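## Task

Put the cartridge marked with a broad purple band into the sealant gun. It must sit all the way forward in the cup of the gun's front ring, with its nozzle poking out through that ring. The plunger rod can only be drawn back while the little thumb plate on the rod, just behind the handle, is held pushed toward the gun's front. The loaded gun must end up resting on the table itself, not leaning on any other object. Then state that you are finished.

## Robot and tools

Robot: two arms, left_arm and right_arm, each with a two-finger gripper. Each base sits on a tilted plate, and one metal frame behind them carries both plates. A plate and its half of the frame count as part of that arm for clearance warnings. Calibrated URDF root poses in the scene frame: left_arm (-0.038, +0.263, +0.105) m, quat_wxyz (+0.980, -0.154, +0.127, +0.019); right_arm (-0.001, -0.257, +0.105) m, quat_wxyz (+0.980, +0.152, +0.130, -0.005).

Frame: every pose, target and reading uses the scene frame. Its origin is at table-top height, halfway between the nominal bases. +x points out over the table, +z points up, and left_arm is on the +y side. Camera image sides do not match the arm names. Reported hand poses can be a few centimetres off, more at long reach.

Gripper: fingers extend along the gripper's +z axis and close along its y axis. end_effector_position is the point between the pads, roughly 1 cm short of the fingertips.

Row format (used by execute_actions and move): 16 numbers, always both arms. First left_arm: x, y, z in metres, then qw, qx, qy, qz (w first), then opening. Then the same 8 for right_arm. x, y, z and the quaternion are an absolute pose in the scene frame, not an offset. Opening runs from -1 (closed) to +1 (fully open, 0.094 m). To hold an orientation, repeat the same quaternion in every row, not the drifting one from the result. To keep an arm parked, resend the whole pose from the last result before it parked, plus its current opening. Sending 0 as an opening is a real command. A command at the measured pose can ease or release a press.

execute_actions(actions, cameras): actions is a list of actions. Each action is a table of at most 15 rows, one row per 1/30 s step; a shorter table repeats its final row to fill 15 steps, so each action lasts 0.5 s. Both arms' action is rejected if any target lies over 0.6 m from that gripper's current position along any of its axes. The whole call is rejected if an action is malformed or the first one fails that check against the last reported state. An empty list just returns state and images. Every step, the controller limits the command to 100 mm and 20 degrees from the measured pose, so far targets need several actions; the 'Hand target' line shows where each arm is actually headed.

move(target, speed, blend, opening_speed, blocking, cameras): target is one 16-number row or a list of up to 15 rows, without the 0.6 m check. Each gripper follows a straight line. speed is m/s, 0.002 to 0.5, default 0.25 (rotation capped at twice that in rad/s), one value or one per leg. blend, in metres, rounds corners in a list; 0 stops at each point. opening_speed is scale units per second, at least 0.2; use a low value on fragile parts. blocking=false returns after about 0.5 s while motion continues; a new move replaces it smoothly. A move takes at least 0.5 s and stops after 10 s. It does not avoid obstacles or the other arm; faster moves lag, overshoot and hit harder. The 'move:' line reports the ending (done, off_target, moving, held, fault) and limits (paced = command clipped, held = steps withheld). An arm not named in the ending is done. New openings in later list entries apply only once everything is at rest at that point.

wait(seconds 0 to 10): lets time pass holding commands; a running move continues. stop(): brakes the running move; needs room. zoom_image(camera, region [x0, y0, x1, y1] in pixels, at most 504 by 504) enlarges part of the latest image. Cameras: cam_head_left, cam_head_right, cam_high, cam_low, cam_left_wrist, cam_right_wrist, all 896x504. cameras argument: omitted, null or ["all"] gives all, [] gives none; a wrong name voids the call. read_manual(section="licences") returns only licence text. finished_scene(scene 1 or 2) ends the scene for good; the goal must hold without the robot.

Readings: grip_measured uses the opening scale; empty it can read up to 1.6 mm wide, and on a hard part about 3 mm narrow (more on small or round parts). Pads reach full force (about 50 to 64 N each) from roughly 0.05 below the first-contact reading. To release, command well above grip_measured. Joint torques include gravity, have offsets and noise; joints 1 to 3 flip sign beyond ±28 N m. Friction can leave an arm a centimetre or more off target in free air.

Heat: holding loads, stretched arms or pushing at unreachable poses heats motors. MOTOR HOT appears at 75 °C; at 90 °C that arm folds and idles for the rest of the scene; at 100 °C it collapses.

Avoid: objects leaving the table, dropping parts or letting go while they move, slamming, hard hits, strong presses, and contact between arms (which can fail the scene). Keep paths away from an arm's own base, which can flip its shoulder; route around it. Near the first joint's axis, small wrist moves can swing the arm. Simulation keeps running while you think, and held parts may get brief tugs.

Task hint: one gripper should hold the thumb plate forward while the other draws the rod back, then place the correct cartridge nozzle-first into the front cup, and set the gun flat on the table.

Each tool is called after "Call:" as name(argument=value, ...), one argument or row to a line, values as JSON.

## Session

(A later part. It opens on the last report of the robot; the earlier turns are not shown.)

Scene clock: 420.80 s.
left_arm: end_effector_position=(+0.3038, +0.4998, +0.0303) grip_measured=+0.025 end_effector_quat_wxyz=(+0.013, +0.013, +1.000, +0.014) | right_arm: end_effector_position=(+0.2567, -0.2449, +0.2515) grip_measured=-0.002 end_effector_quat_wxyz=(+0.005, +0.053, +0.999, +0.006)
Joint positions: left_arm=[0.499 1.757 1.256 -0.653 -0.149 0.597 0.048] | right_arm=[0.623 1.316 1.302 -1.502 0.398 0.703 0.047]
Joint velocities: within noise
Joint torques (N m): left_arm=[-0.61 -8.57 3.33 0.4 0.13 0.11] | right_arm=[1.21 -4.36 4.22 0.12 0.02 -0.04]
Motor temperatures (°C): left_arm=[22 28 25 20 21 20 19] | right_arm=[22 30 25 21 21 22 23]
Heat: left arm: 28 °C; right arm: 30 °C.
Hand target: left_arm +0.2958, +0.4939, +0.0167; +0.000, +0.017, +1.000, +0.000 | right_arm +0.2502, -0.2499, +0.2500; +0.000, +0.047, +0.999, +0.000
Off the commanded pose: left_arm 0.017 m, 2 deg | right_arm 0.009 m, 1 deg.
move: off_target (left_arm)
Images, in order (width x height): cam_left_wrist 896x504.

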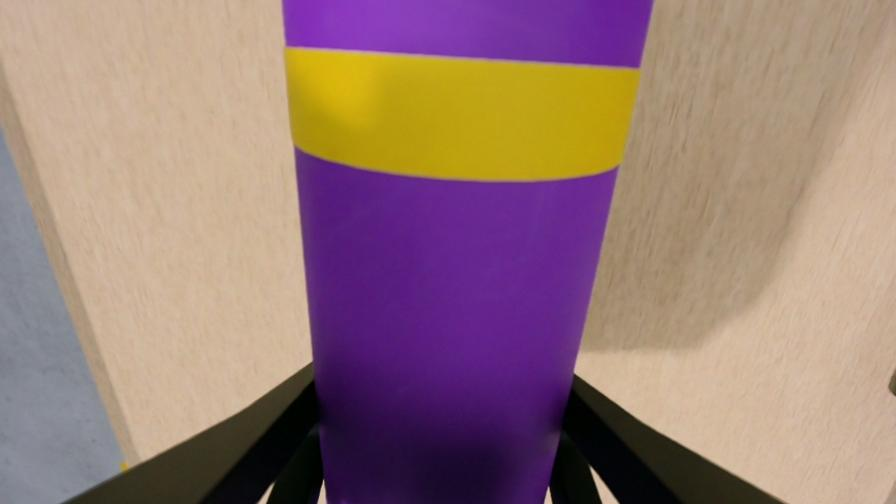

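Call:
move(
  target=[
    [0.299,0.494,0.19,0,0.0175,0.9998,0,-0.1,0.22,-0.42,0.26,0,0.0471,0.9989,0,0.0],
    [0.33,0.28,0.20,0,0.38,0.925,0,-0.1,0.22,-0.42,0.26,0,0.0471,0.9989,0,0.0],
    [0.33,0.03,0.19,0,0.7314,0.682,0,-0.1,0.22,-0.42,0.26,0,0.0471,0.9989,0,0.0],
  ],
  speed=[0.15,0.25,0.25],
  blend=[0.02,0.05,0],
)

Scene clock: 450.30 s.
left_arm: end_effector_position=(+0.3301, +0.0406, +0.1817) grip_measured=+0.024 end_effector_quat_wxyz=(-0.012, +0.723, +0.691, +0.001) | right_arm: end_effector_position=(+0.2114, -0.4159, +0.2509) grip_measured=-0.002 end_effector_quat_wxyz=(-0.027, +0.043, +0.999, +0.004)
Joint positions: left_arm=[-0.829 2.255 2.026 -1.417 -0.402 0.805 0.048] | right_arm=[-0.353 1.065 1.32 -1.523 0.203 -0.301 0.047]
Joint velocities: within noise
Joint torques (N m): left_arm=[-7.16 -10.71 7.91 0.11 0.06 0.12] | right_arm=[-0.02 -4.46 9.44 0.31 -0.12 -0.05]
Motor temperatures (°C): left_arm=[22 29 25 20 21 20 21] | right_arm=[22 30 26 21 21 22 23]
Heat: left arm: 29 °C; right arm: 30 °C.
Hand target: left_arm +0.3297, +0.0302, +0.1899; +0.001, +0.731, +0.682, +0.000 | right_arm +0.2196, -0.4200, +0.2602; +0.000, +0.047, +0.999, +0.000
Off the commanded pose: left_arm 0.013 m, 2 deg | right_arm 0.013 m, 3 deg.
move: off_target (left_arm, right_arm)

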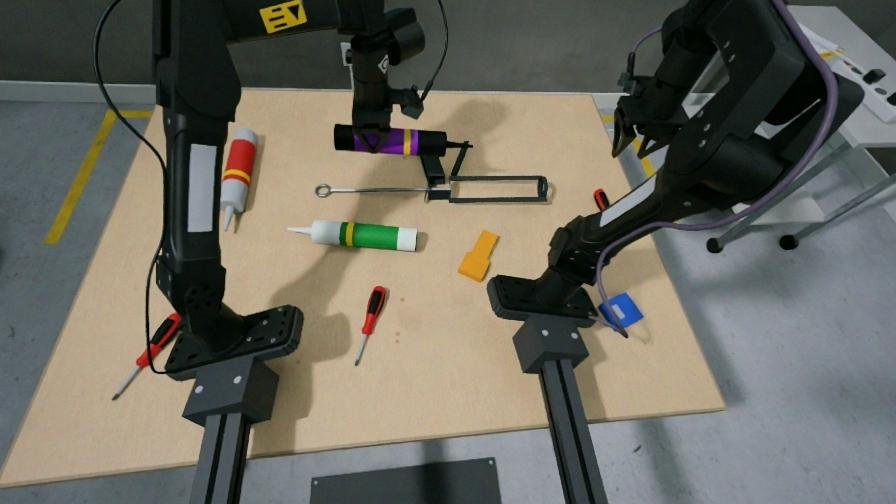

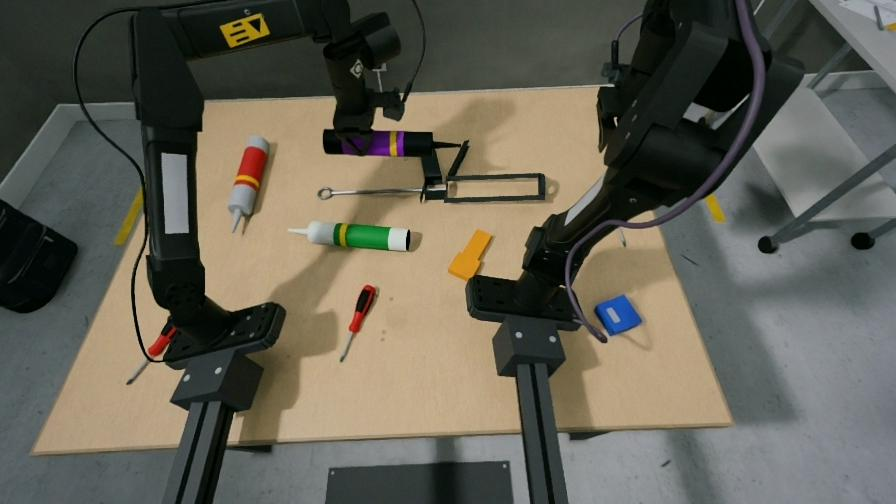

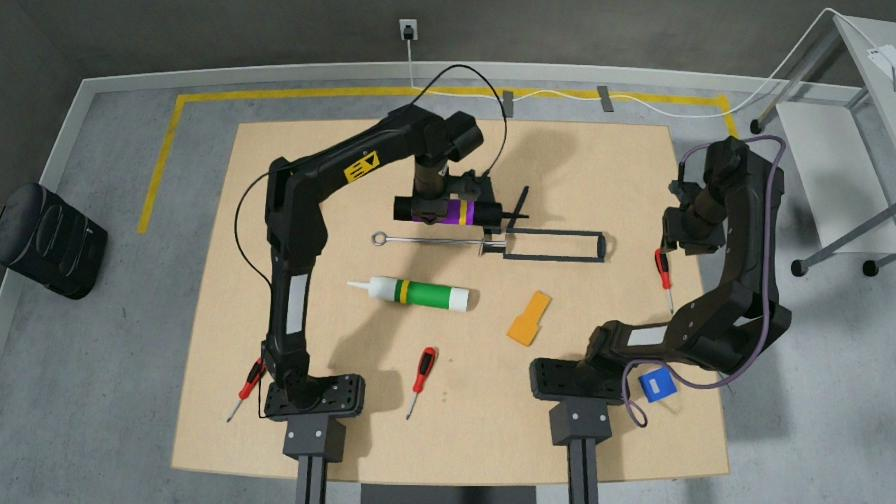

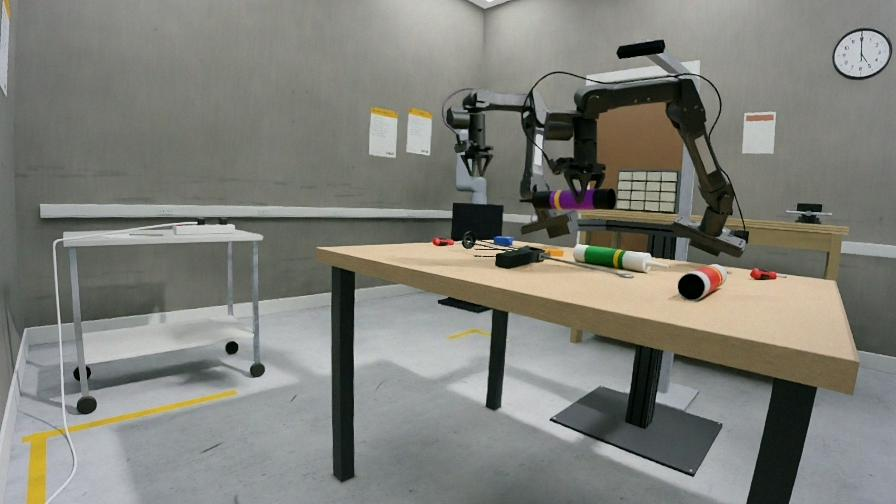

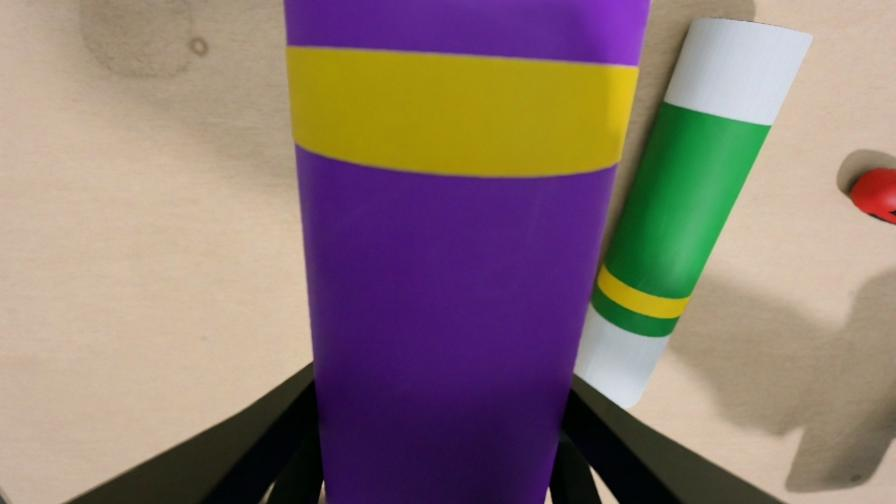

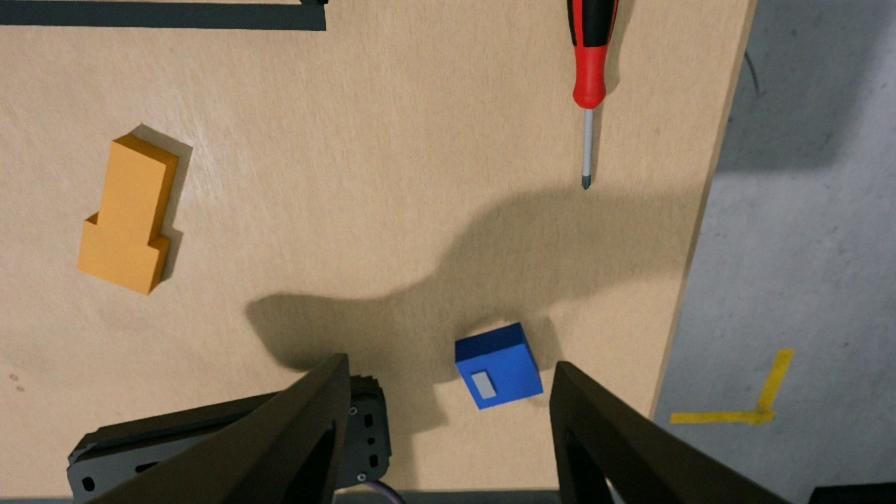

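Call:
move(
  target=[
    [0.337,-0.12,0.15,-0.0713,0.7274,0.6782,0.0764,-0.1,0.22,-0.42,0.26,0,0.0471,0.9989,0,0.0],
  ],
  speed=0.2,
  cameras=["cam_head_left","cam_high","cam_left_wrist","cam_low"],
)

Call:
zoom_image(
  camera="cam_high",
  region=[460, 160, 660, 300],
)

Scene clock: 464.73 s.
left_arm: end_effector_position=(+0.3364, -0.1044, +0.1385) grip_measured=+0.024 end_effector_quat_wxyz=(+0.055, +0.735, +0.673, +0.061) | right_arm: end_effector_position=(+0.2114, -0.4159, +0.2509) grip_measured=-0.002 end_effector_quat_wxyz=(-0.027, +0.043, +0.999, +0.004)
Joint positions: left_arm=[-1.003 2.88 2.829 -1.541 -0.52 0.714 0.048] | right_arm=[-0.353 1.065 1.32 -1.523 0.202 -0.301 0.047]
Joint velocities: within noise
Joint torques (N m): left_arm=[-8.53 -13.97 7.94 0.58 -0.2 0.02] | right_arm=[-0.01 -4.48 9.44 0.31 -0.12 -0.04]
Motor temperatures (°C): left_arm=[24 30 26 20 21 20 21] | right_arm=[21 30 28 21 21 22 23]
Heat: left arm: 30 °C; right arm: 30 °C.
Hand target: left_arm +0.3360, -0.1188, +0.1501; +0.083, +0.734, +0.671, +0.064 | right_arm +0.2197, -0.4199, +0.2602; +0.000, +0.047, +0.999, +0.000
Off the commanded pose: left_arm 0.019 m, 15 deg | right_arm 0.013 m, 3 deg.
elbow stopped short (left arm): the move would have taken joint 3 (elbow) straighter than the controller allows.
move: off_target (left_arm, right_arm)
Images, in order (width x height): cam_head_left 896x504, cam_high 896x504, cam_low 896x504, cam_left_wrist 896x504.

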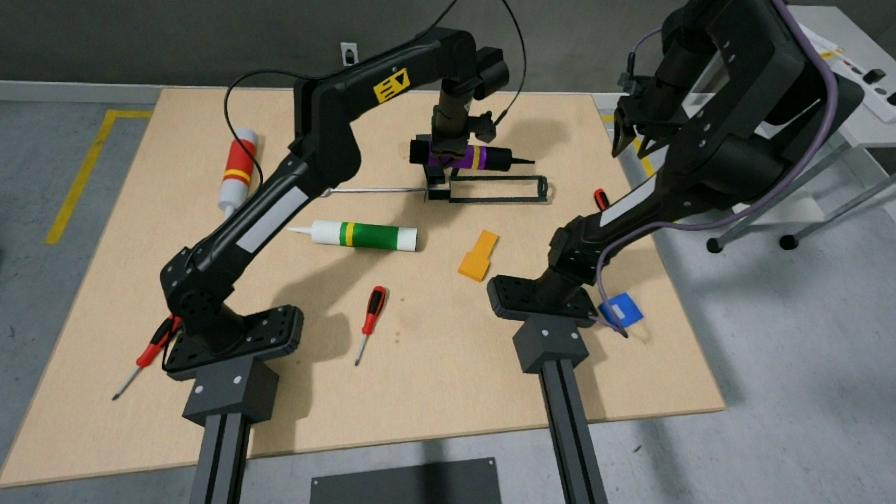

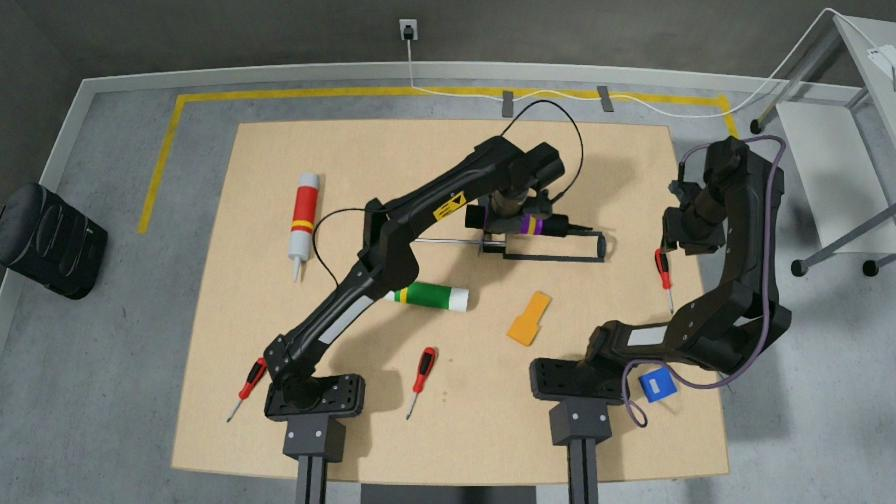

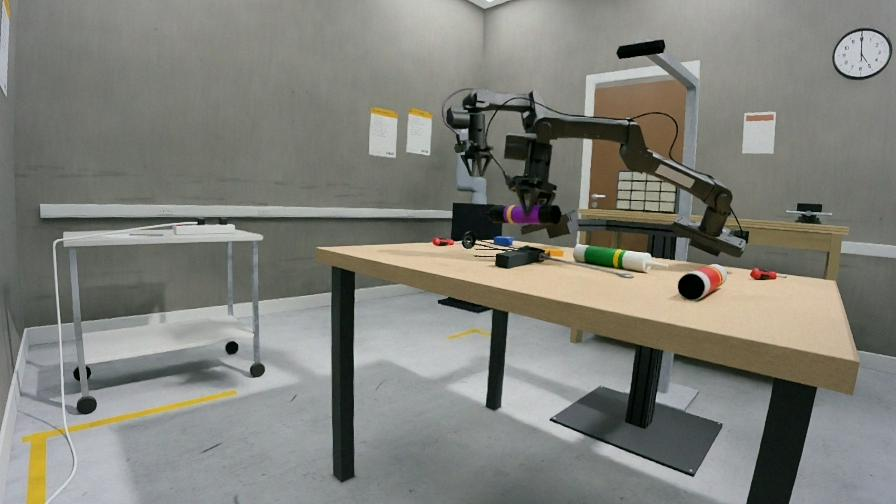

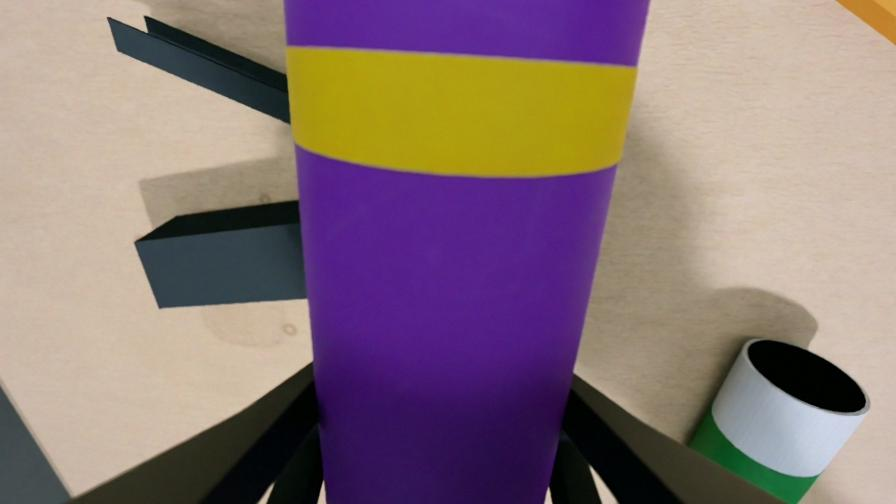

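Scaled by 2.520 from the camera's 896x504 image, which has a finer 1280x720 frame.

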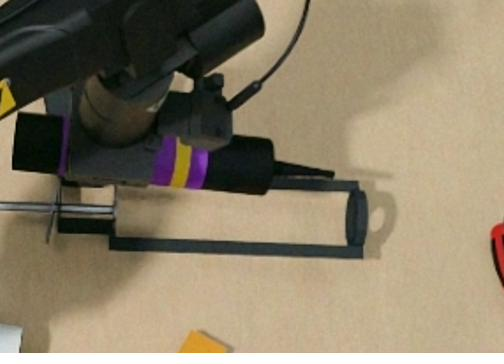

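Call:
move(
  target=[
    [0.33,0.10,0.18,0,0.7071,0.7071,0,-0.1,0.22,-0.36,0.24,0,0.0471,0.9989,0,0.0],
    [0.33,0.36,0.18,0,0.3827,0.9239,0,-0.1,0.25,-0.08,0.20,0,-0.6947,0.7193,0,0.5],
  ],
  speed=[0.25,0.25],
  blend=[0.05,0],
  cameras=["cam_high","cam_right_wrist","cam_head_left"],
)

Scene clock: 584.93 s.
left_arm: end_effector_position=(+0.3220, +0.3578, +0.1630) grip_measured=+0.024 end_effector_quat_wxyz=(-0.035, +0.388, +0.921, -0.003) | right_arm: end_effector_position=(+0.2453, -0.0909, +0.1941) grip_measured=+0.498 end_effector_quat_wxyz=(+0.016, +0.692, -0.721, +0.005)
Joint positions: left_arm=[-0.043 1.627 1.477 -1.232 -0.335 0.813 0.048] | right_arm=[0.961 1.777 1.337 -1.273 0.393 -0.545 0.07]
Joint velocities: within noise
Joint torques (N m): left_arm=[-2.37 -13 6.45 0.21 0.23 0.13] | right_arm=[3.49 -4.75 9.1 0.31 -0.05 -0.05]
Motor temperatures (°C): left_arm=[26 40 27 21 21 20 22] | right_arm=[21 30 30 21 21 22 23]
Heat: left arm: 40 °C; right arm: 30 °C.
Hand target: left_arm +0.3295, +0.3601, +0.1800; +0.000, +0.383, +0.924, +0.000 | right_arm +0.2498, -0.0803, +0.2001; +0.000, +0.695, -0.719, +0.000
Off the commanded pose: left_arm 0.019 m, 4 deg | right_arm 0.013 m, 2 deg.
move: off_target (left_arm, right_arm); target 2's new opening was sent with right_arm's hand 0.013 m and 2 deg from that target
Images, in order (width x height): cam_head_left 896x504, cam_high 896x504, cam_right_wrist 896x504.

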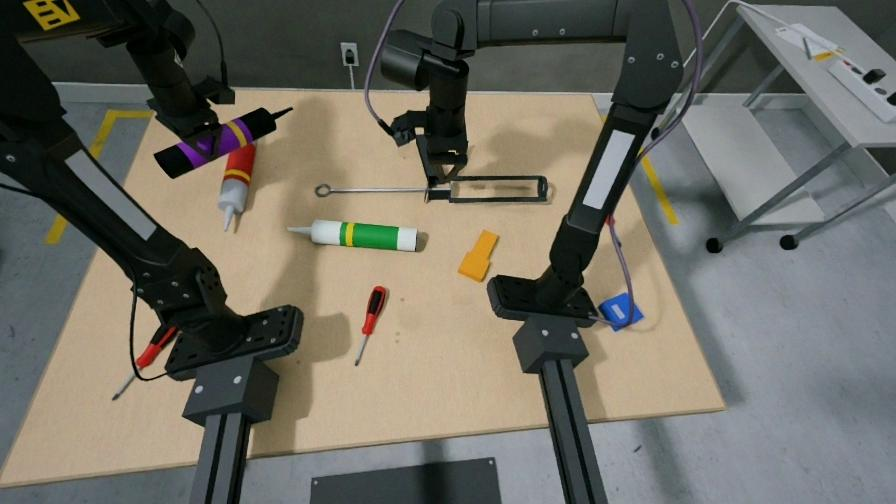

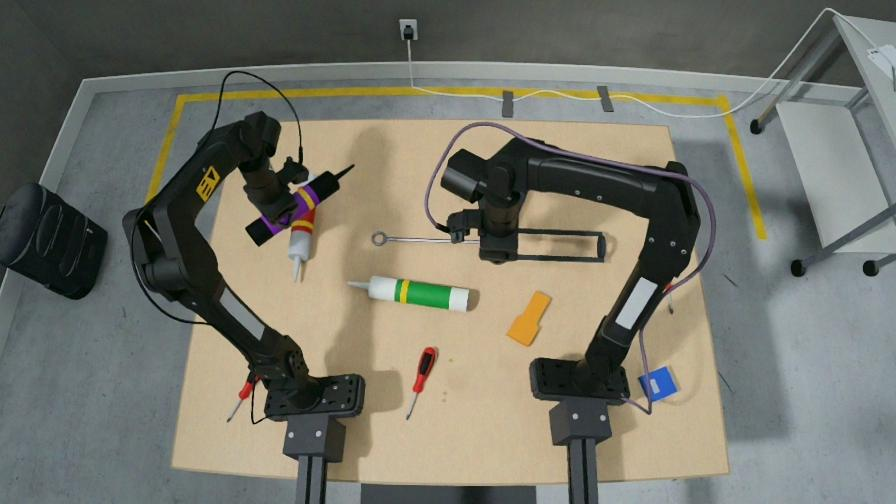

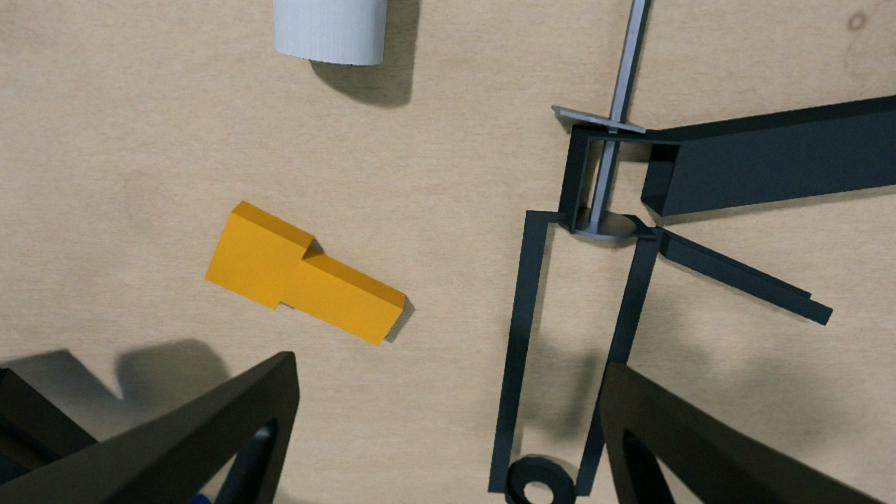

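Call:
move(
  target=[
    [0.33,0.40,0.18,0,0.3827,0.9239,0,-0.1,0.215,0.06,0.15,0,-0.6947,0.7193,0,0.75],
  ],
  speed=[0.25],
  cameras=["cam_high","cam_right_wrist"],
)

Scene clock: 591.70 s.
left_arm: end_effector_position=(+0.3191, +0.3956, +0.1596) grip_measured=+0.024 end_effector_quat_wxyz=(-0.037, +0.388, +0.921, -0.009) | right_arm: end_effector_position=(+0.2152, +0.0503, +0.1456) grip_measured=+0.748 end_effector_quat_wxyz=(+0.008, +0.697, -0.717, +0.008)
Joint positions: left_arm=[0.086 1.624 1.505 -1.232 -0.301 0.943 0.048] | right_arm=[1.158 2.253 1.639 -1.162 0.369 -0.354 0.082]
Joint velocities: within noise
Joint torques (N m): left_arm=[-1.91 -13.07 7.91 0.12 0.26 0.13] | right_arm=[4.1 -7.64 9.03 0.21 -0.1 0.08]
Motor temperatures (°C): left_arm=[25 38 27 20 21 20 22] | right_arm=[22 30 30 21 21 22 23]
Heat: left arm: 38 °C; right arm: 30 °C.
Hand target: left_arm +0.3293, +0.4000, +0.1800; +0.000, +0.383, +0.924, +0.001 | right_arm +0.2149, +0.0597, +0.1500; +0.000, +0.695, -0.719, +0.000
Off the commanded pose: left_arm 0.024 m, 4 deg | right_arm 0.011 m, 1 deg.
move: off_target (left_arm, right_arm)
Images, in order (width x height): cam_high 896x504, cam_right_wrist 896x504.

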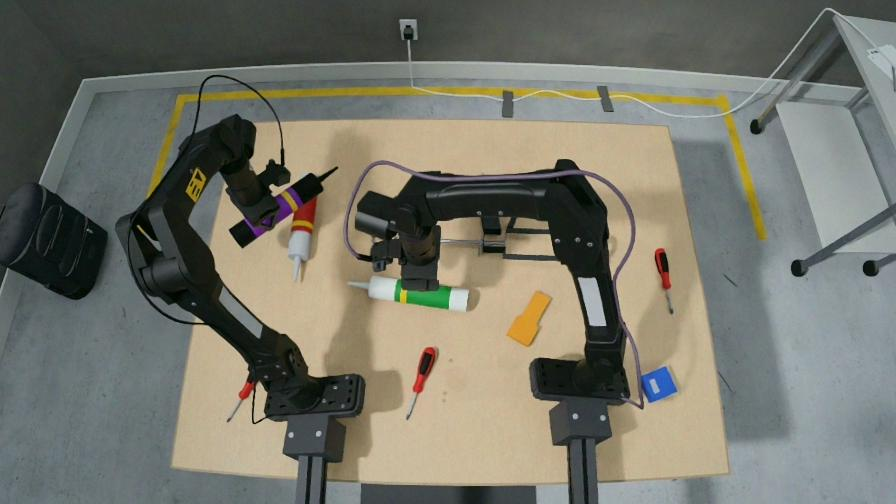

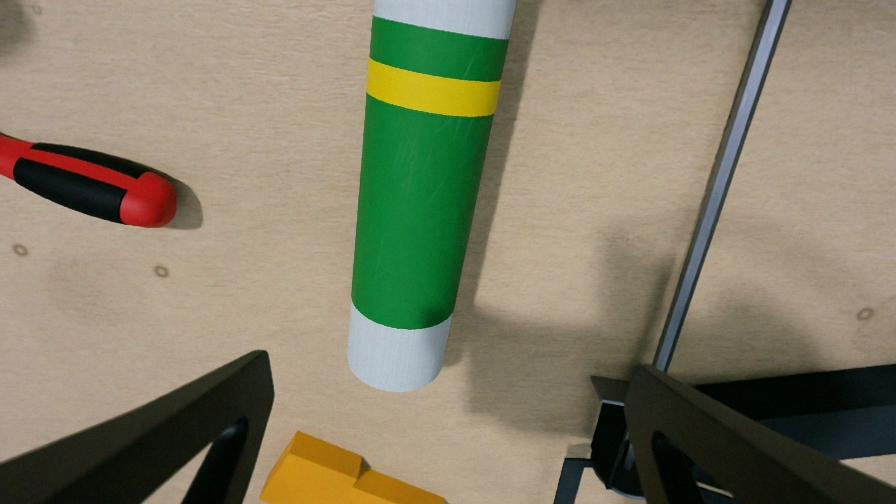

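Call:
move(
  target=[
    [0.33,0.40,0.18,0,0.3827,0.9239,0,-0.1,0.2035,0.075,0.07,0,-0.660,0.7513,0,0.6],
    [0.33,0.40,0.18,0,0.3827,0.9239,0,-0.1,0.2035,0.075,0.032,0,-0.660,0.7513,0,-0.1],
  ],
  speed=[0.2,0.1],
  opening_speed=0.8,
  cameras=["cam_high","cam_right_wrist"],
)

Scene clock: 612.70 s.
left_arm: end_effector_position=(+0.3191, +0.3956, +0.1596) grip_measured=+0.024 end_effector_quat_wxyz=(-0.037, +0.389, +0.921, -0.009) | right_arm: end_effector_position=(+0.2078, +0.0769, +0.0396) grip_measured=-0.018 end_effector_quat_wxyz=(+0.005, -0.655, +0.755, +0.003)
Joint positions: left_arm=[0.086 1.624 1.505 -1.232 -0.301 0.943 0.048] | right_arm=[1.101 2.441 1.5 -0.779 0.369 -0.313 0.046]
Joint velocities: within noise
Joint torques (N m): left_arm=[-1.92 -13.08 7.91 0.12 0.23 0.12] | right_arm=[3.71 -8.24 4.14 0.43 0.01 -0.04]
Motor temperatures (°C): left_arm=[24 40 27 20 21 20 22] | right_arm=[22 32 29 21 20 22 23]
Heat: left arm: 40 °C; right arm: 32 °C.
Hand target: left_arm +0.3292, +0.4001, +0.1800; +0.000, +0.383, +0.924, +0.001 | right_arm +0.2035, +0.0748, +0.0321; +0.000, -0.660, +0.751, +0.000
Off the commanded pose: left_arm 0.024 m, 4 deg | right_arm 0.009 m, 1 deg.
move: off_target (left_arm)
Images, in order (width x height): cam_high 896x504, cam_right_wrist 896x504.

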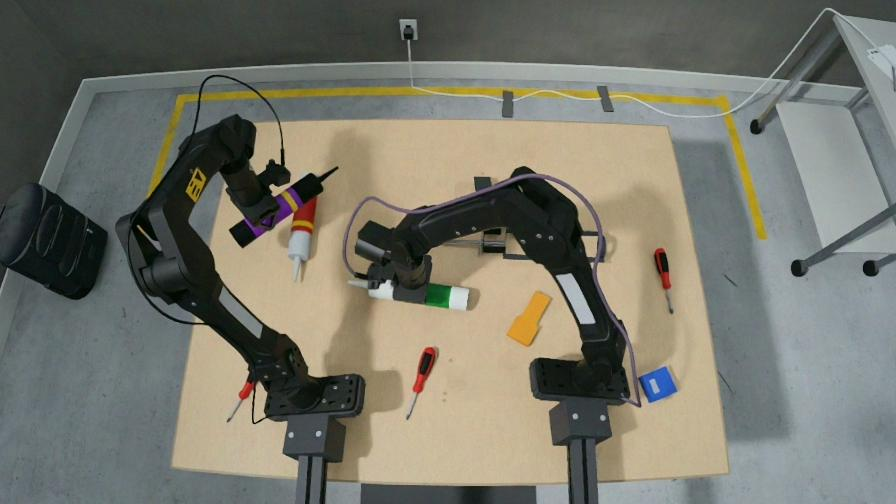

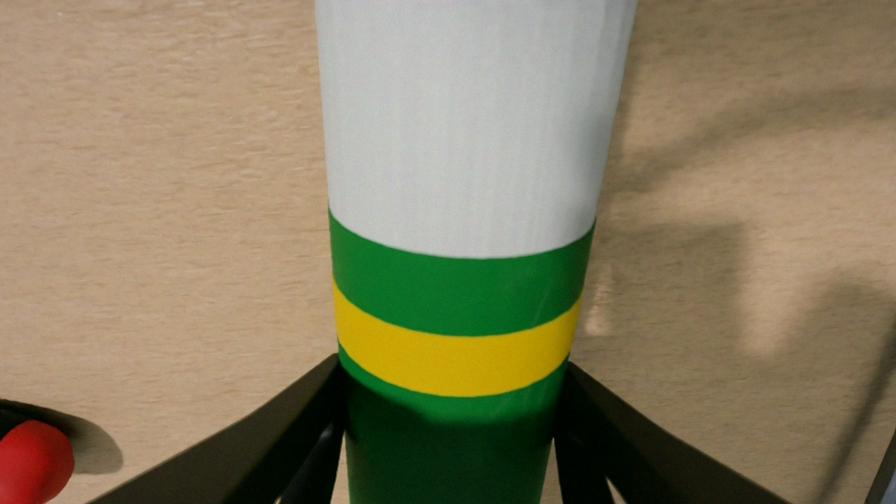

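Call:
move(
  target=[
    [0.33,0.40,0.18,0,0.3827,0.9239,0,-0.1,0.2035,0.075,0.06,0,-0.660,0.7513,0,-0.1],
    [0.33,0.40,0.18,0,0.3827,0.9239,0,-0.1,0.140,0.075,0.06,0,-0.660,0.7513,0,-0.1],
    [0.33,0.40,0.18,0,0.3827,0.9239,0,-0.1,0.140,0.075,0.033,0,-0.660,0.7513,0,-0.1],
  ],
  speed=[0.15,0.15,0.08],
  blend=[0.01,0.01,0],
  cameras=["cam_high","cam_right_wrist","cam_head_right"],
)

Scene clock: 627.60 s.
left_arm: end_effector_position=(+0.3192, +0.3955, +0.1596) grip_measured=+0.024 end_effector_quat_wxyz=(-0.036, +0.389, +0.921, -0.009) | right_arm: end_effector_position=(+0.1368, +0.0704, +0.0387) grip_measured=-0.021 end_effector_quat_wxyz=(-0.015, -0.670, +0.743, -0.009)
Joint positions: left_arm=[0.086 1.624 1.505 -1.232 -0.301 0.943 0.048] | right_arm=[1.256 2.438 1.385 -0.773 0.342 -0.172 0.046]
Joint velocities: within noise
Joint torques (N m): left_arm=[-1.92 -13.07 7.91 0.13 0.23 0.13] | right_arm=[2.5 -8.92 2.92 0.92 0.02 0.07]
Motor temperatures (°C): left_arm=[23 41 28 20 21 20 22] | right_arm=[22 33 28 21 20 22 24]
Heat: left arm: 41 °C; right arm: 33 °C.
Hand target: left_arm +0.3292, +0.4000, +0.1800; +0.000, +0.383, +0.924, +0.000 | right_arm +0.1401, +0.0748, +0.0334; -0.001, -0.660, +0.751, -0.001
Off the commanded pose: left_arm 0.024 m, 4 deg | right_arm 0.008 m, 3 deg.
move: off_target (left_arm, right_arm)
Images, in order (width x height): cam_head_right 896x504, cam_high 896x504, cam_right_wrist 896x504.

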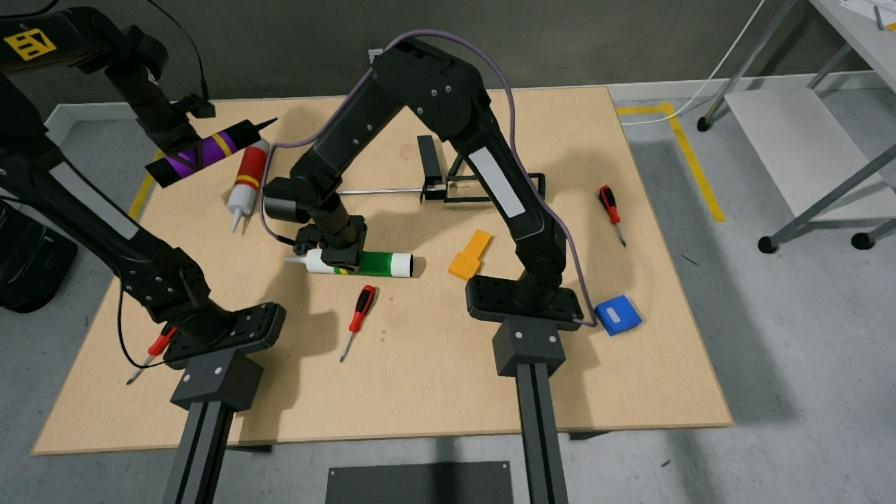

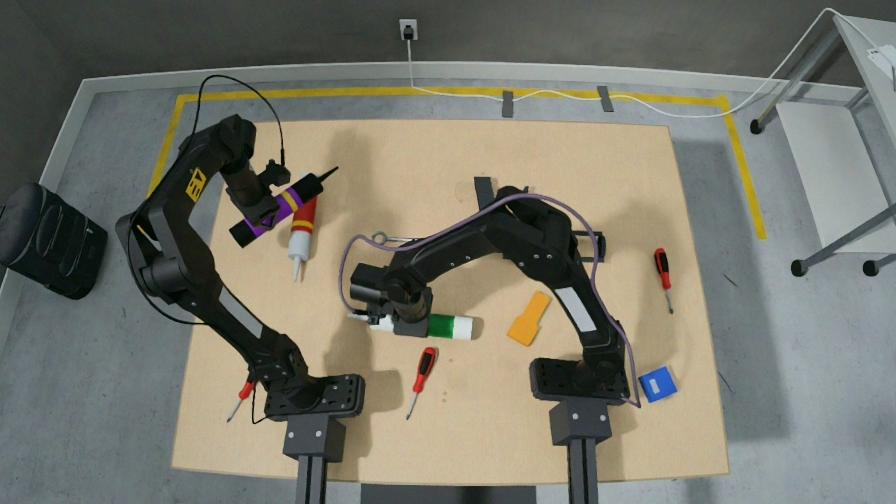

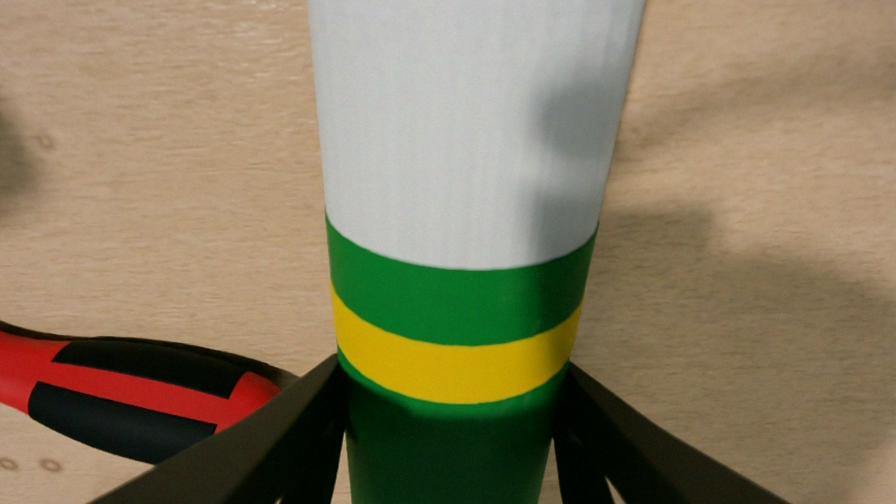

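Call:
move(
  target=[
    [0.33,0.40,0.18,0,0.3827,0.9239,0,-0.1,0.1401,0.0748,0.0334,0,-0.660,0.7513,0,0.2],
  ],
  opening_speed=0.25,
  cameras=["cam_right_wrist"],
)

Call:
move(
  target=[
    [0.33,0.40,0.18,0,0.3827,0.9239,0,-0.1,0.1401,0.0748,0.14,0,-0.660,0.7513,0,0.2],
    [0.33,0.24,0.19,0,0.55,0.8352,0,-0.1,0.22,-0.22,0.22,0,-0.6947,0.7193,0,0.6],
  ],
  speed=[0.15,0.25],
  blend=[0.03,0],
  cameras=["cam_high","cam_head_left"],
)

Scene clock: 636.77 s.
left_arm: end_effector_position=(+0.3192, +0.3955, +0.1596) grip_measured=+0.024 end_effector_quat_wxyz=(-0.036, +0.389, +0.921, -0.009) | right_arm: end_effector_position=(+0.1410, +0.0769, +0.0355) grip_measured=+0.198 end_effector_quat_wxyz=(-0.001, -0.662, +0.750, +0.000)
Joint positions: left_arm=[0.086 1.624 1.505 -1.232 -0.301 0.944 0.048] | right_arm=[1.246 2.438 1.375 -0.724 0.342 -0.172 0.056]
Joint velocities: within noise
Joint torques (N m): left_arm=[-1.95 -13.07 7.94 0.12 0.24 0.13] | right_arm=[3.15 -9.11 3.63 0.4 0.02 0.06]
Motor temperatures (°C): left_arm=[23 41 28 20 21 20 22] | right_arm=[22 34 27 22 20 22 24]
Heat: left arm: 41 °C; right arm: 34 °C.
Hand target: left_arm +0.3292, +0.4000, +0.1800; +0.000, +0.383, +0.924, +0.000 | right_arm +0.1402, +0.0748, +0.0334; +0.000, -0.660, +0.751, +0.000
Off the commanded pose: left_arm 0.024 m, 4 deg | right_arm 0.003 m, 0 deg.
move: off_target (left_arm)
Images, in order (width x height): cam_right_wrist 896x504.

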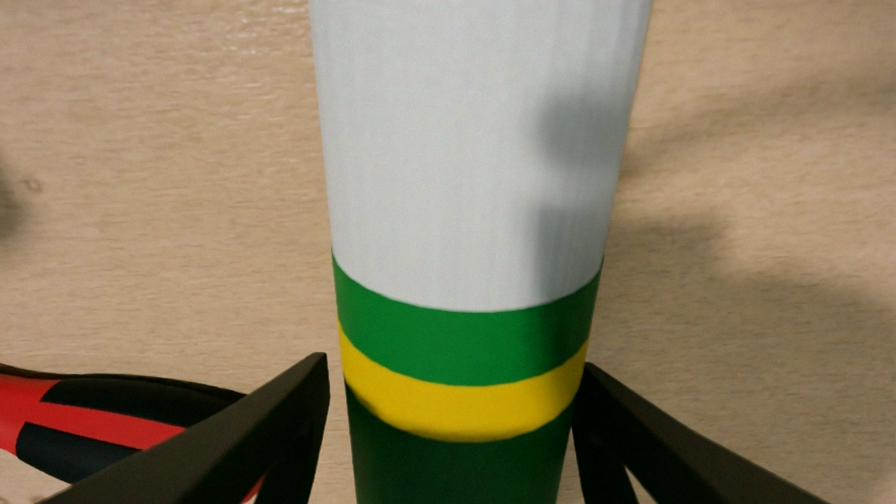

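Scene clock: 640.13 s.
left_arm: end_effector_position=(+0.3249, +0.2453, +0.1828) grip_measured=+0.024 end_effector_quat_wxyz=(-0.010, +0.550, +0.835, -0.001) | right_arm: end_effector_position=(+0.2198, -0.2169, +0.2164) grip_measured=+0.598 end_effector_quat_wxyz=(+0.001, +0.693, -0.721, -0.001)
Joint positions: left_arm=[-0.405 1.701 1.495 -1.259 -0.385 0.816 0.048] | right_arm=[0.762 1.284 1.079 -1.39 0.401 -0.776 0.075]
Joint velocities: within noise
Joint torques (N m): left_arm=[-4.74 -8.25 7.27 0.13 0.03 -0.12] | right_arm=[1.1 -3.12 6.95 0.07 0.01 -0.04]
Motor temperatures (°C): left_arm=[24 40 28 20 21 20 22] | right_arm=[22 33 27 21 20 22 24]
Heat: left arm: 40 °C; right arm: 33 °C.
Hand target: left_arm +0.3298, +0.2401, +0.1900; +0.000, +0.550, +0.835, +0.000 | right_arm +0.2200, -0.2200, +0.2199; +0.000, +0.695, -0.719, +0.000
Off the commanded pose: left_arm 0.010 m, 1 deg | right_arm 0.005 m, 0 deg.
move: done
Images, in order (width x height): cam_head_left 896x504, cam_high 896x504.

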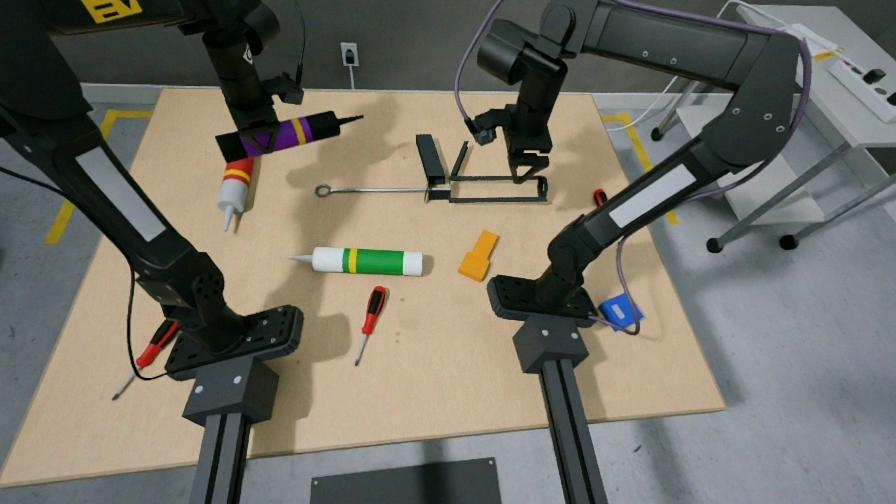

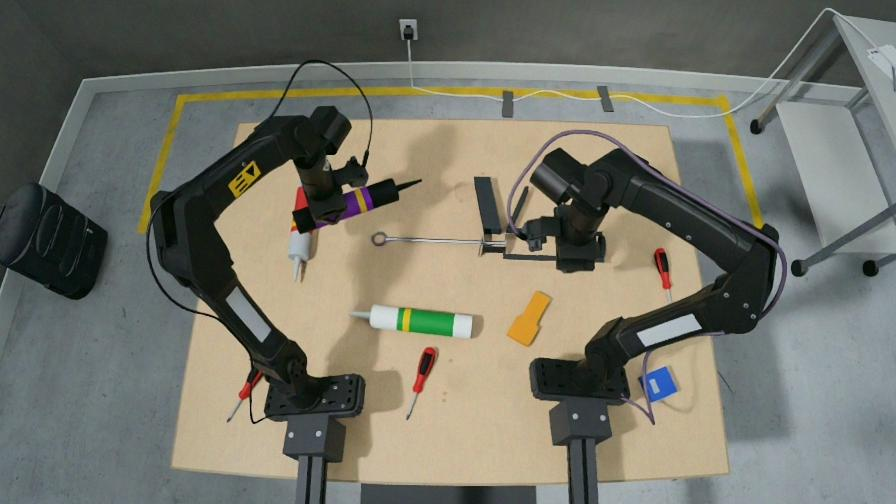

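Call:
move(
  target=[
    [0.255,0.02,0.17,0,0.7254,0.6884,0,-0.1,0.22,-0.3,0.22,0,-0.6947,0.7193,0,0.6],
    [0.255,0.02,0.06,0,0.7254,0.6884,0,-0.1,0.22,-0.3,0.22,0,-0.6947,0.7193,0,0.6],
  ],
  speed=[0.25,0.12],
  blend=[0.03,0],
)

Scene clock: 652.23 s.
left_arm: end_effector_position=(+0.2555, +0.0214, +0.0634) grip_measured=+0.024 end_effector_quat_wxyz=(-0.001, +0.722, +0.692, +0.001) | right_arm: end_effector_position=(+0.2278, -0.3001, +0.2215) grip_measured=+0.598 end_effector_quat_wxyz=(-0.004, +0.691, -0.723, +0.010)
Joint positions: left_arm=[-0.87 2.214 1.402 -0.829 -0.4 0.768 0.048] | right_arm=[0.393 1.089 1.079 -1.413 0.397 -1.176 0.075]
Joint velocities: within noise
Joint torques (N m): left_arm=[-4.49 -10.04 4.15 0.37 0.05 0.13] | right_arm=[0.53 -3.29 4.68 0.12 -0.15 -0.04]
Motor temperatures (°C): left_arm=[24 36 28 20 21 20 22] | right_arm=[22 32 28 21 20 22 23]
Heat: left arm: 36 °C; right arm: 32 °C.
Hand target: left_arm +0.2549, +0.0200, +0.0600; +0.000, +0.725, +0.688, +0.000 | right_arm +0.2201, -0.3000, +0.2200; +0.000, +0.695, -0.719, +0.000
Off the commanded pose: left_arm 0.004 m, 1 deg | right_arm 0.008 m, 1 deg.
move: done

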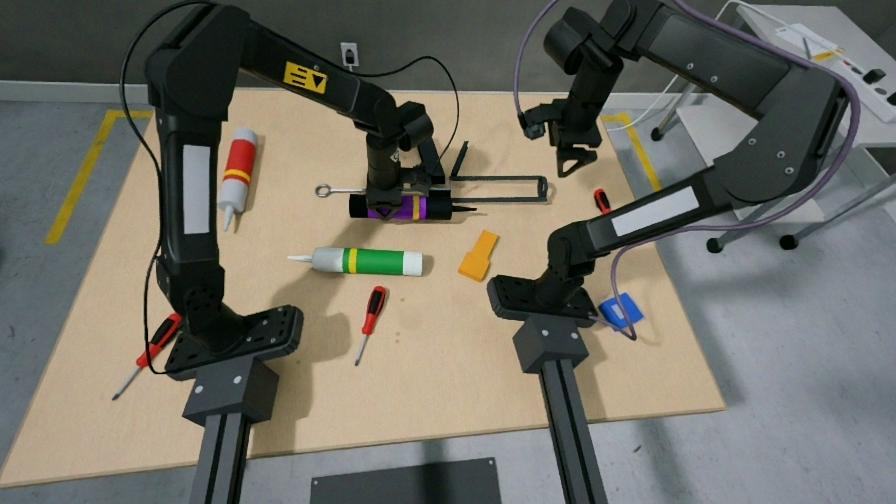

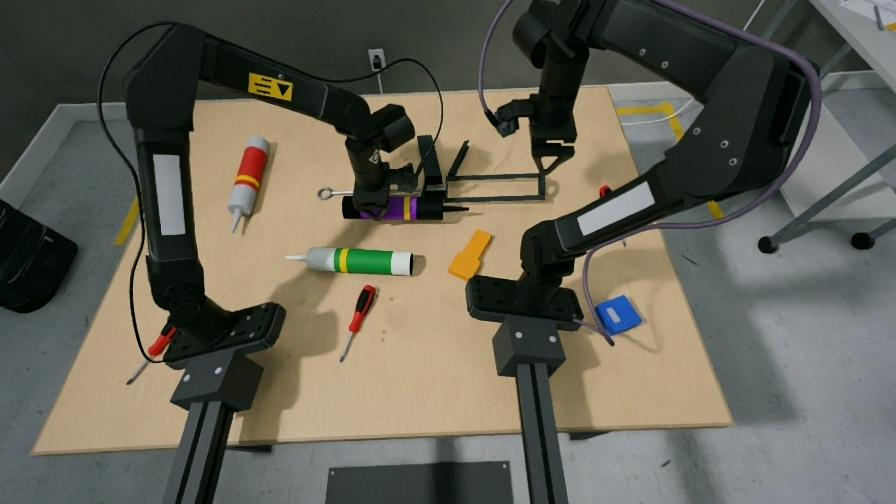

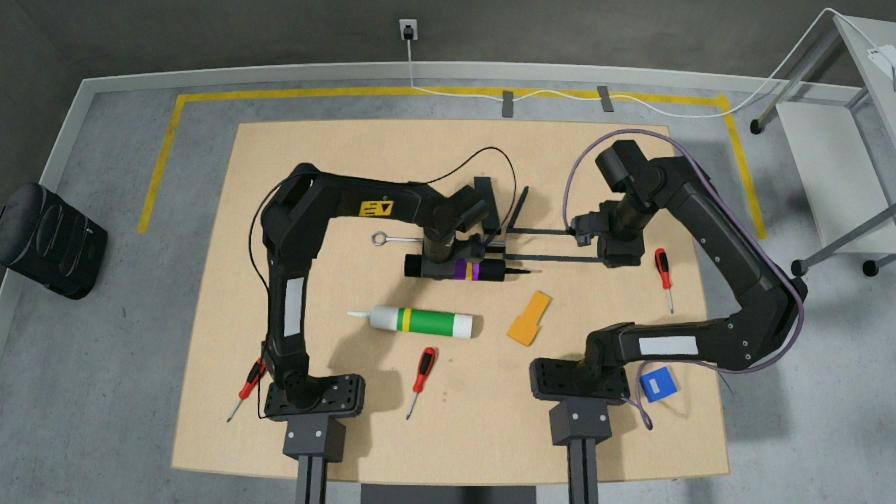

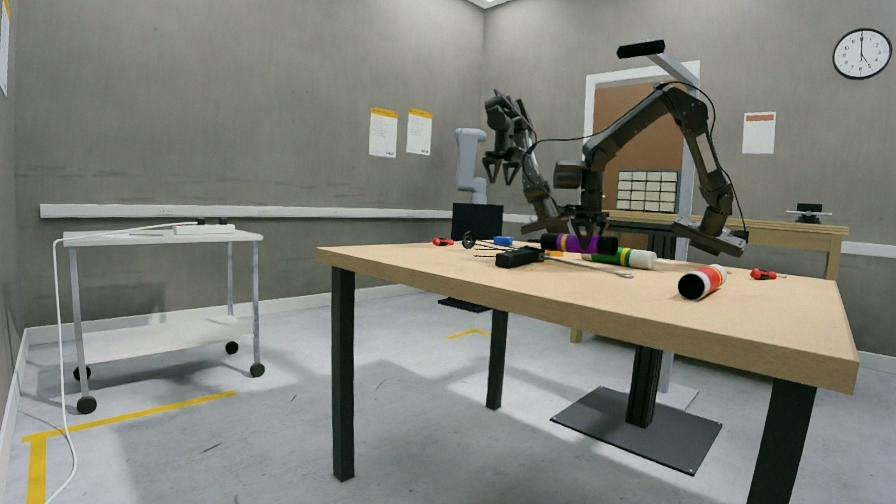

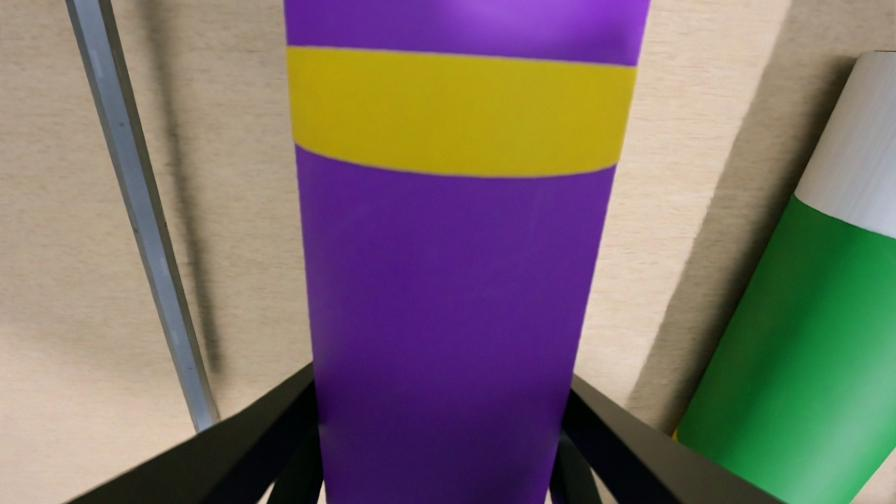

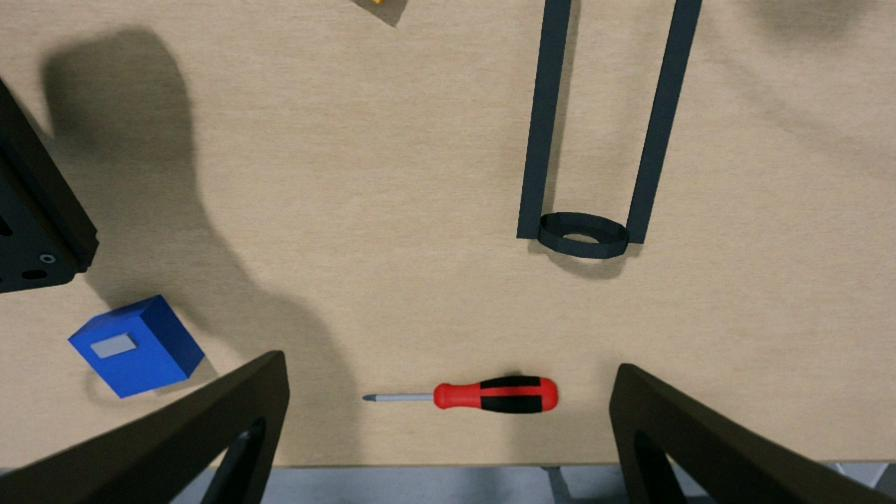

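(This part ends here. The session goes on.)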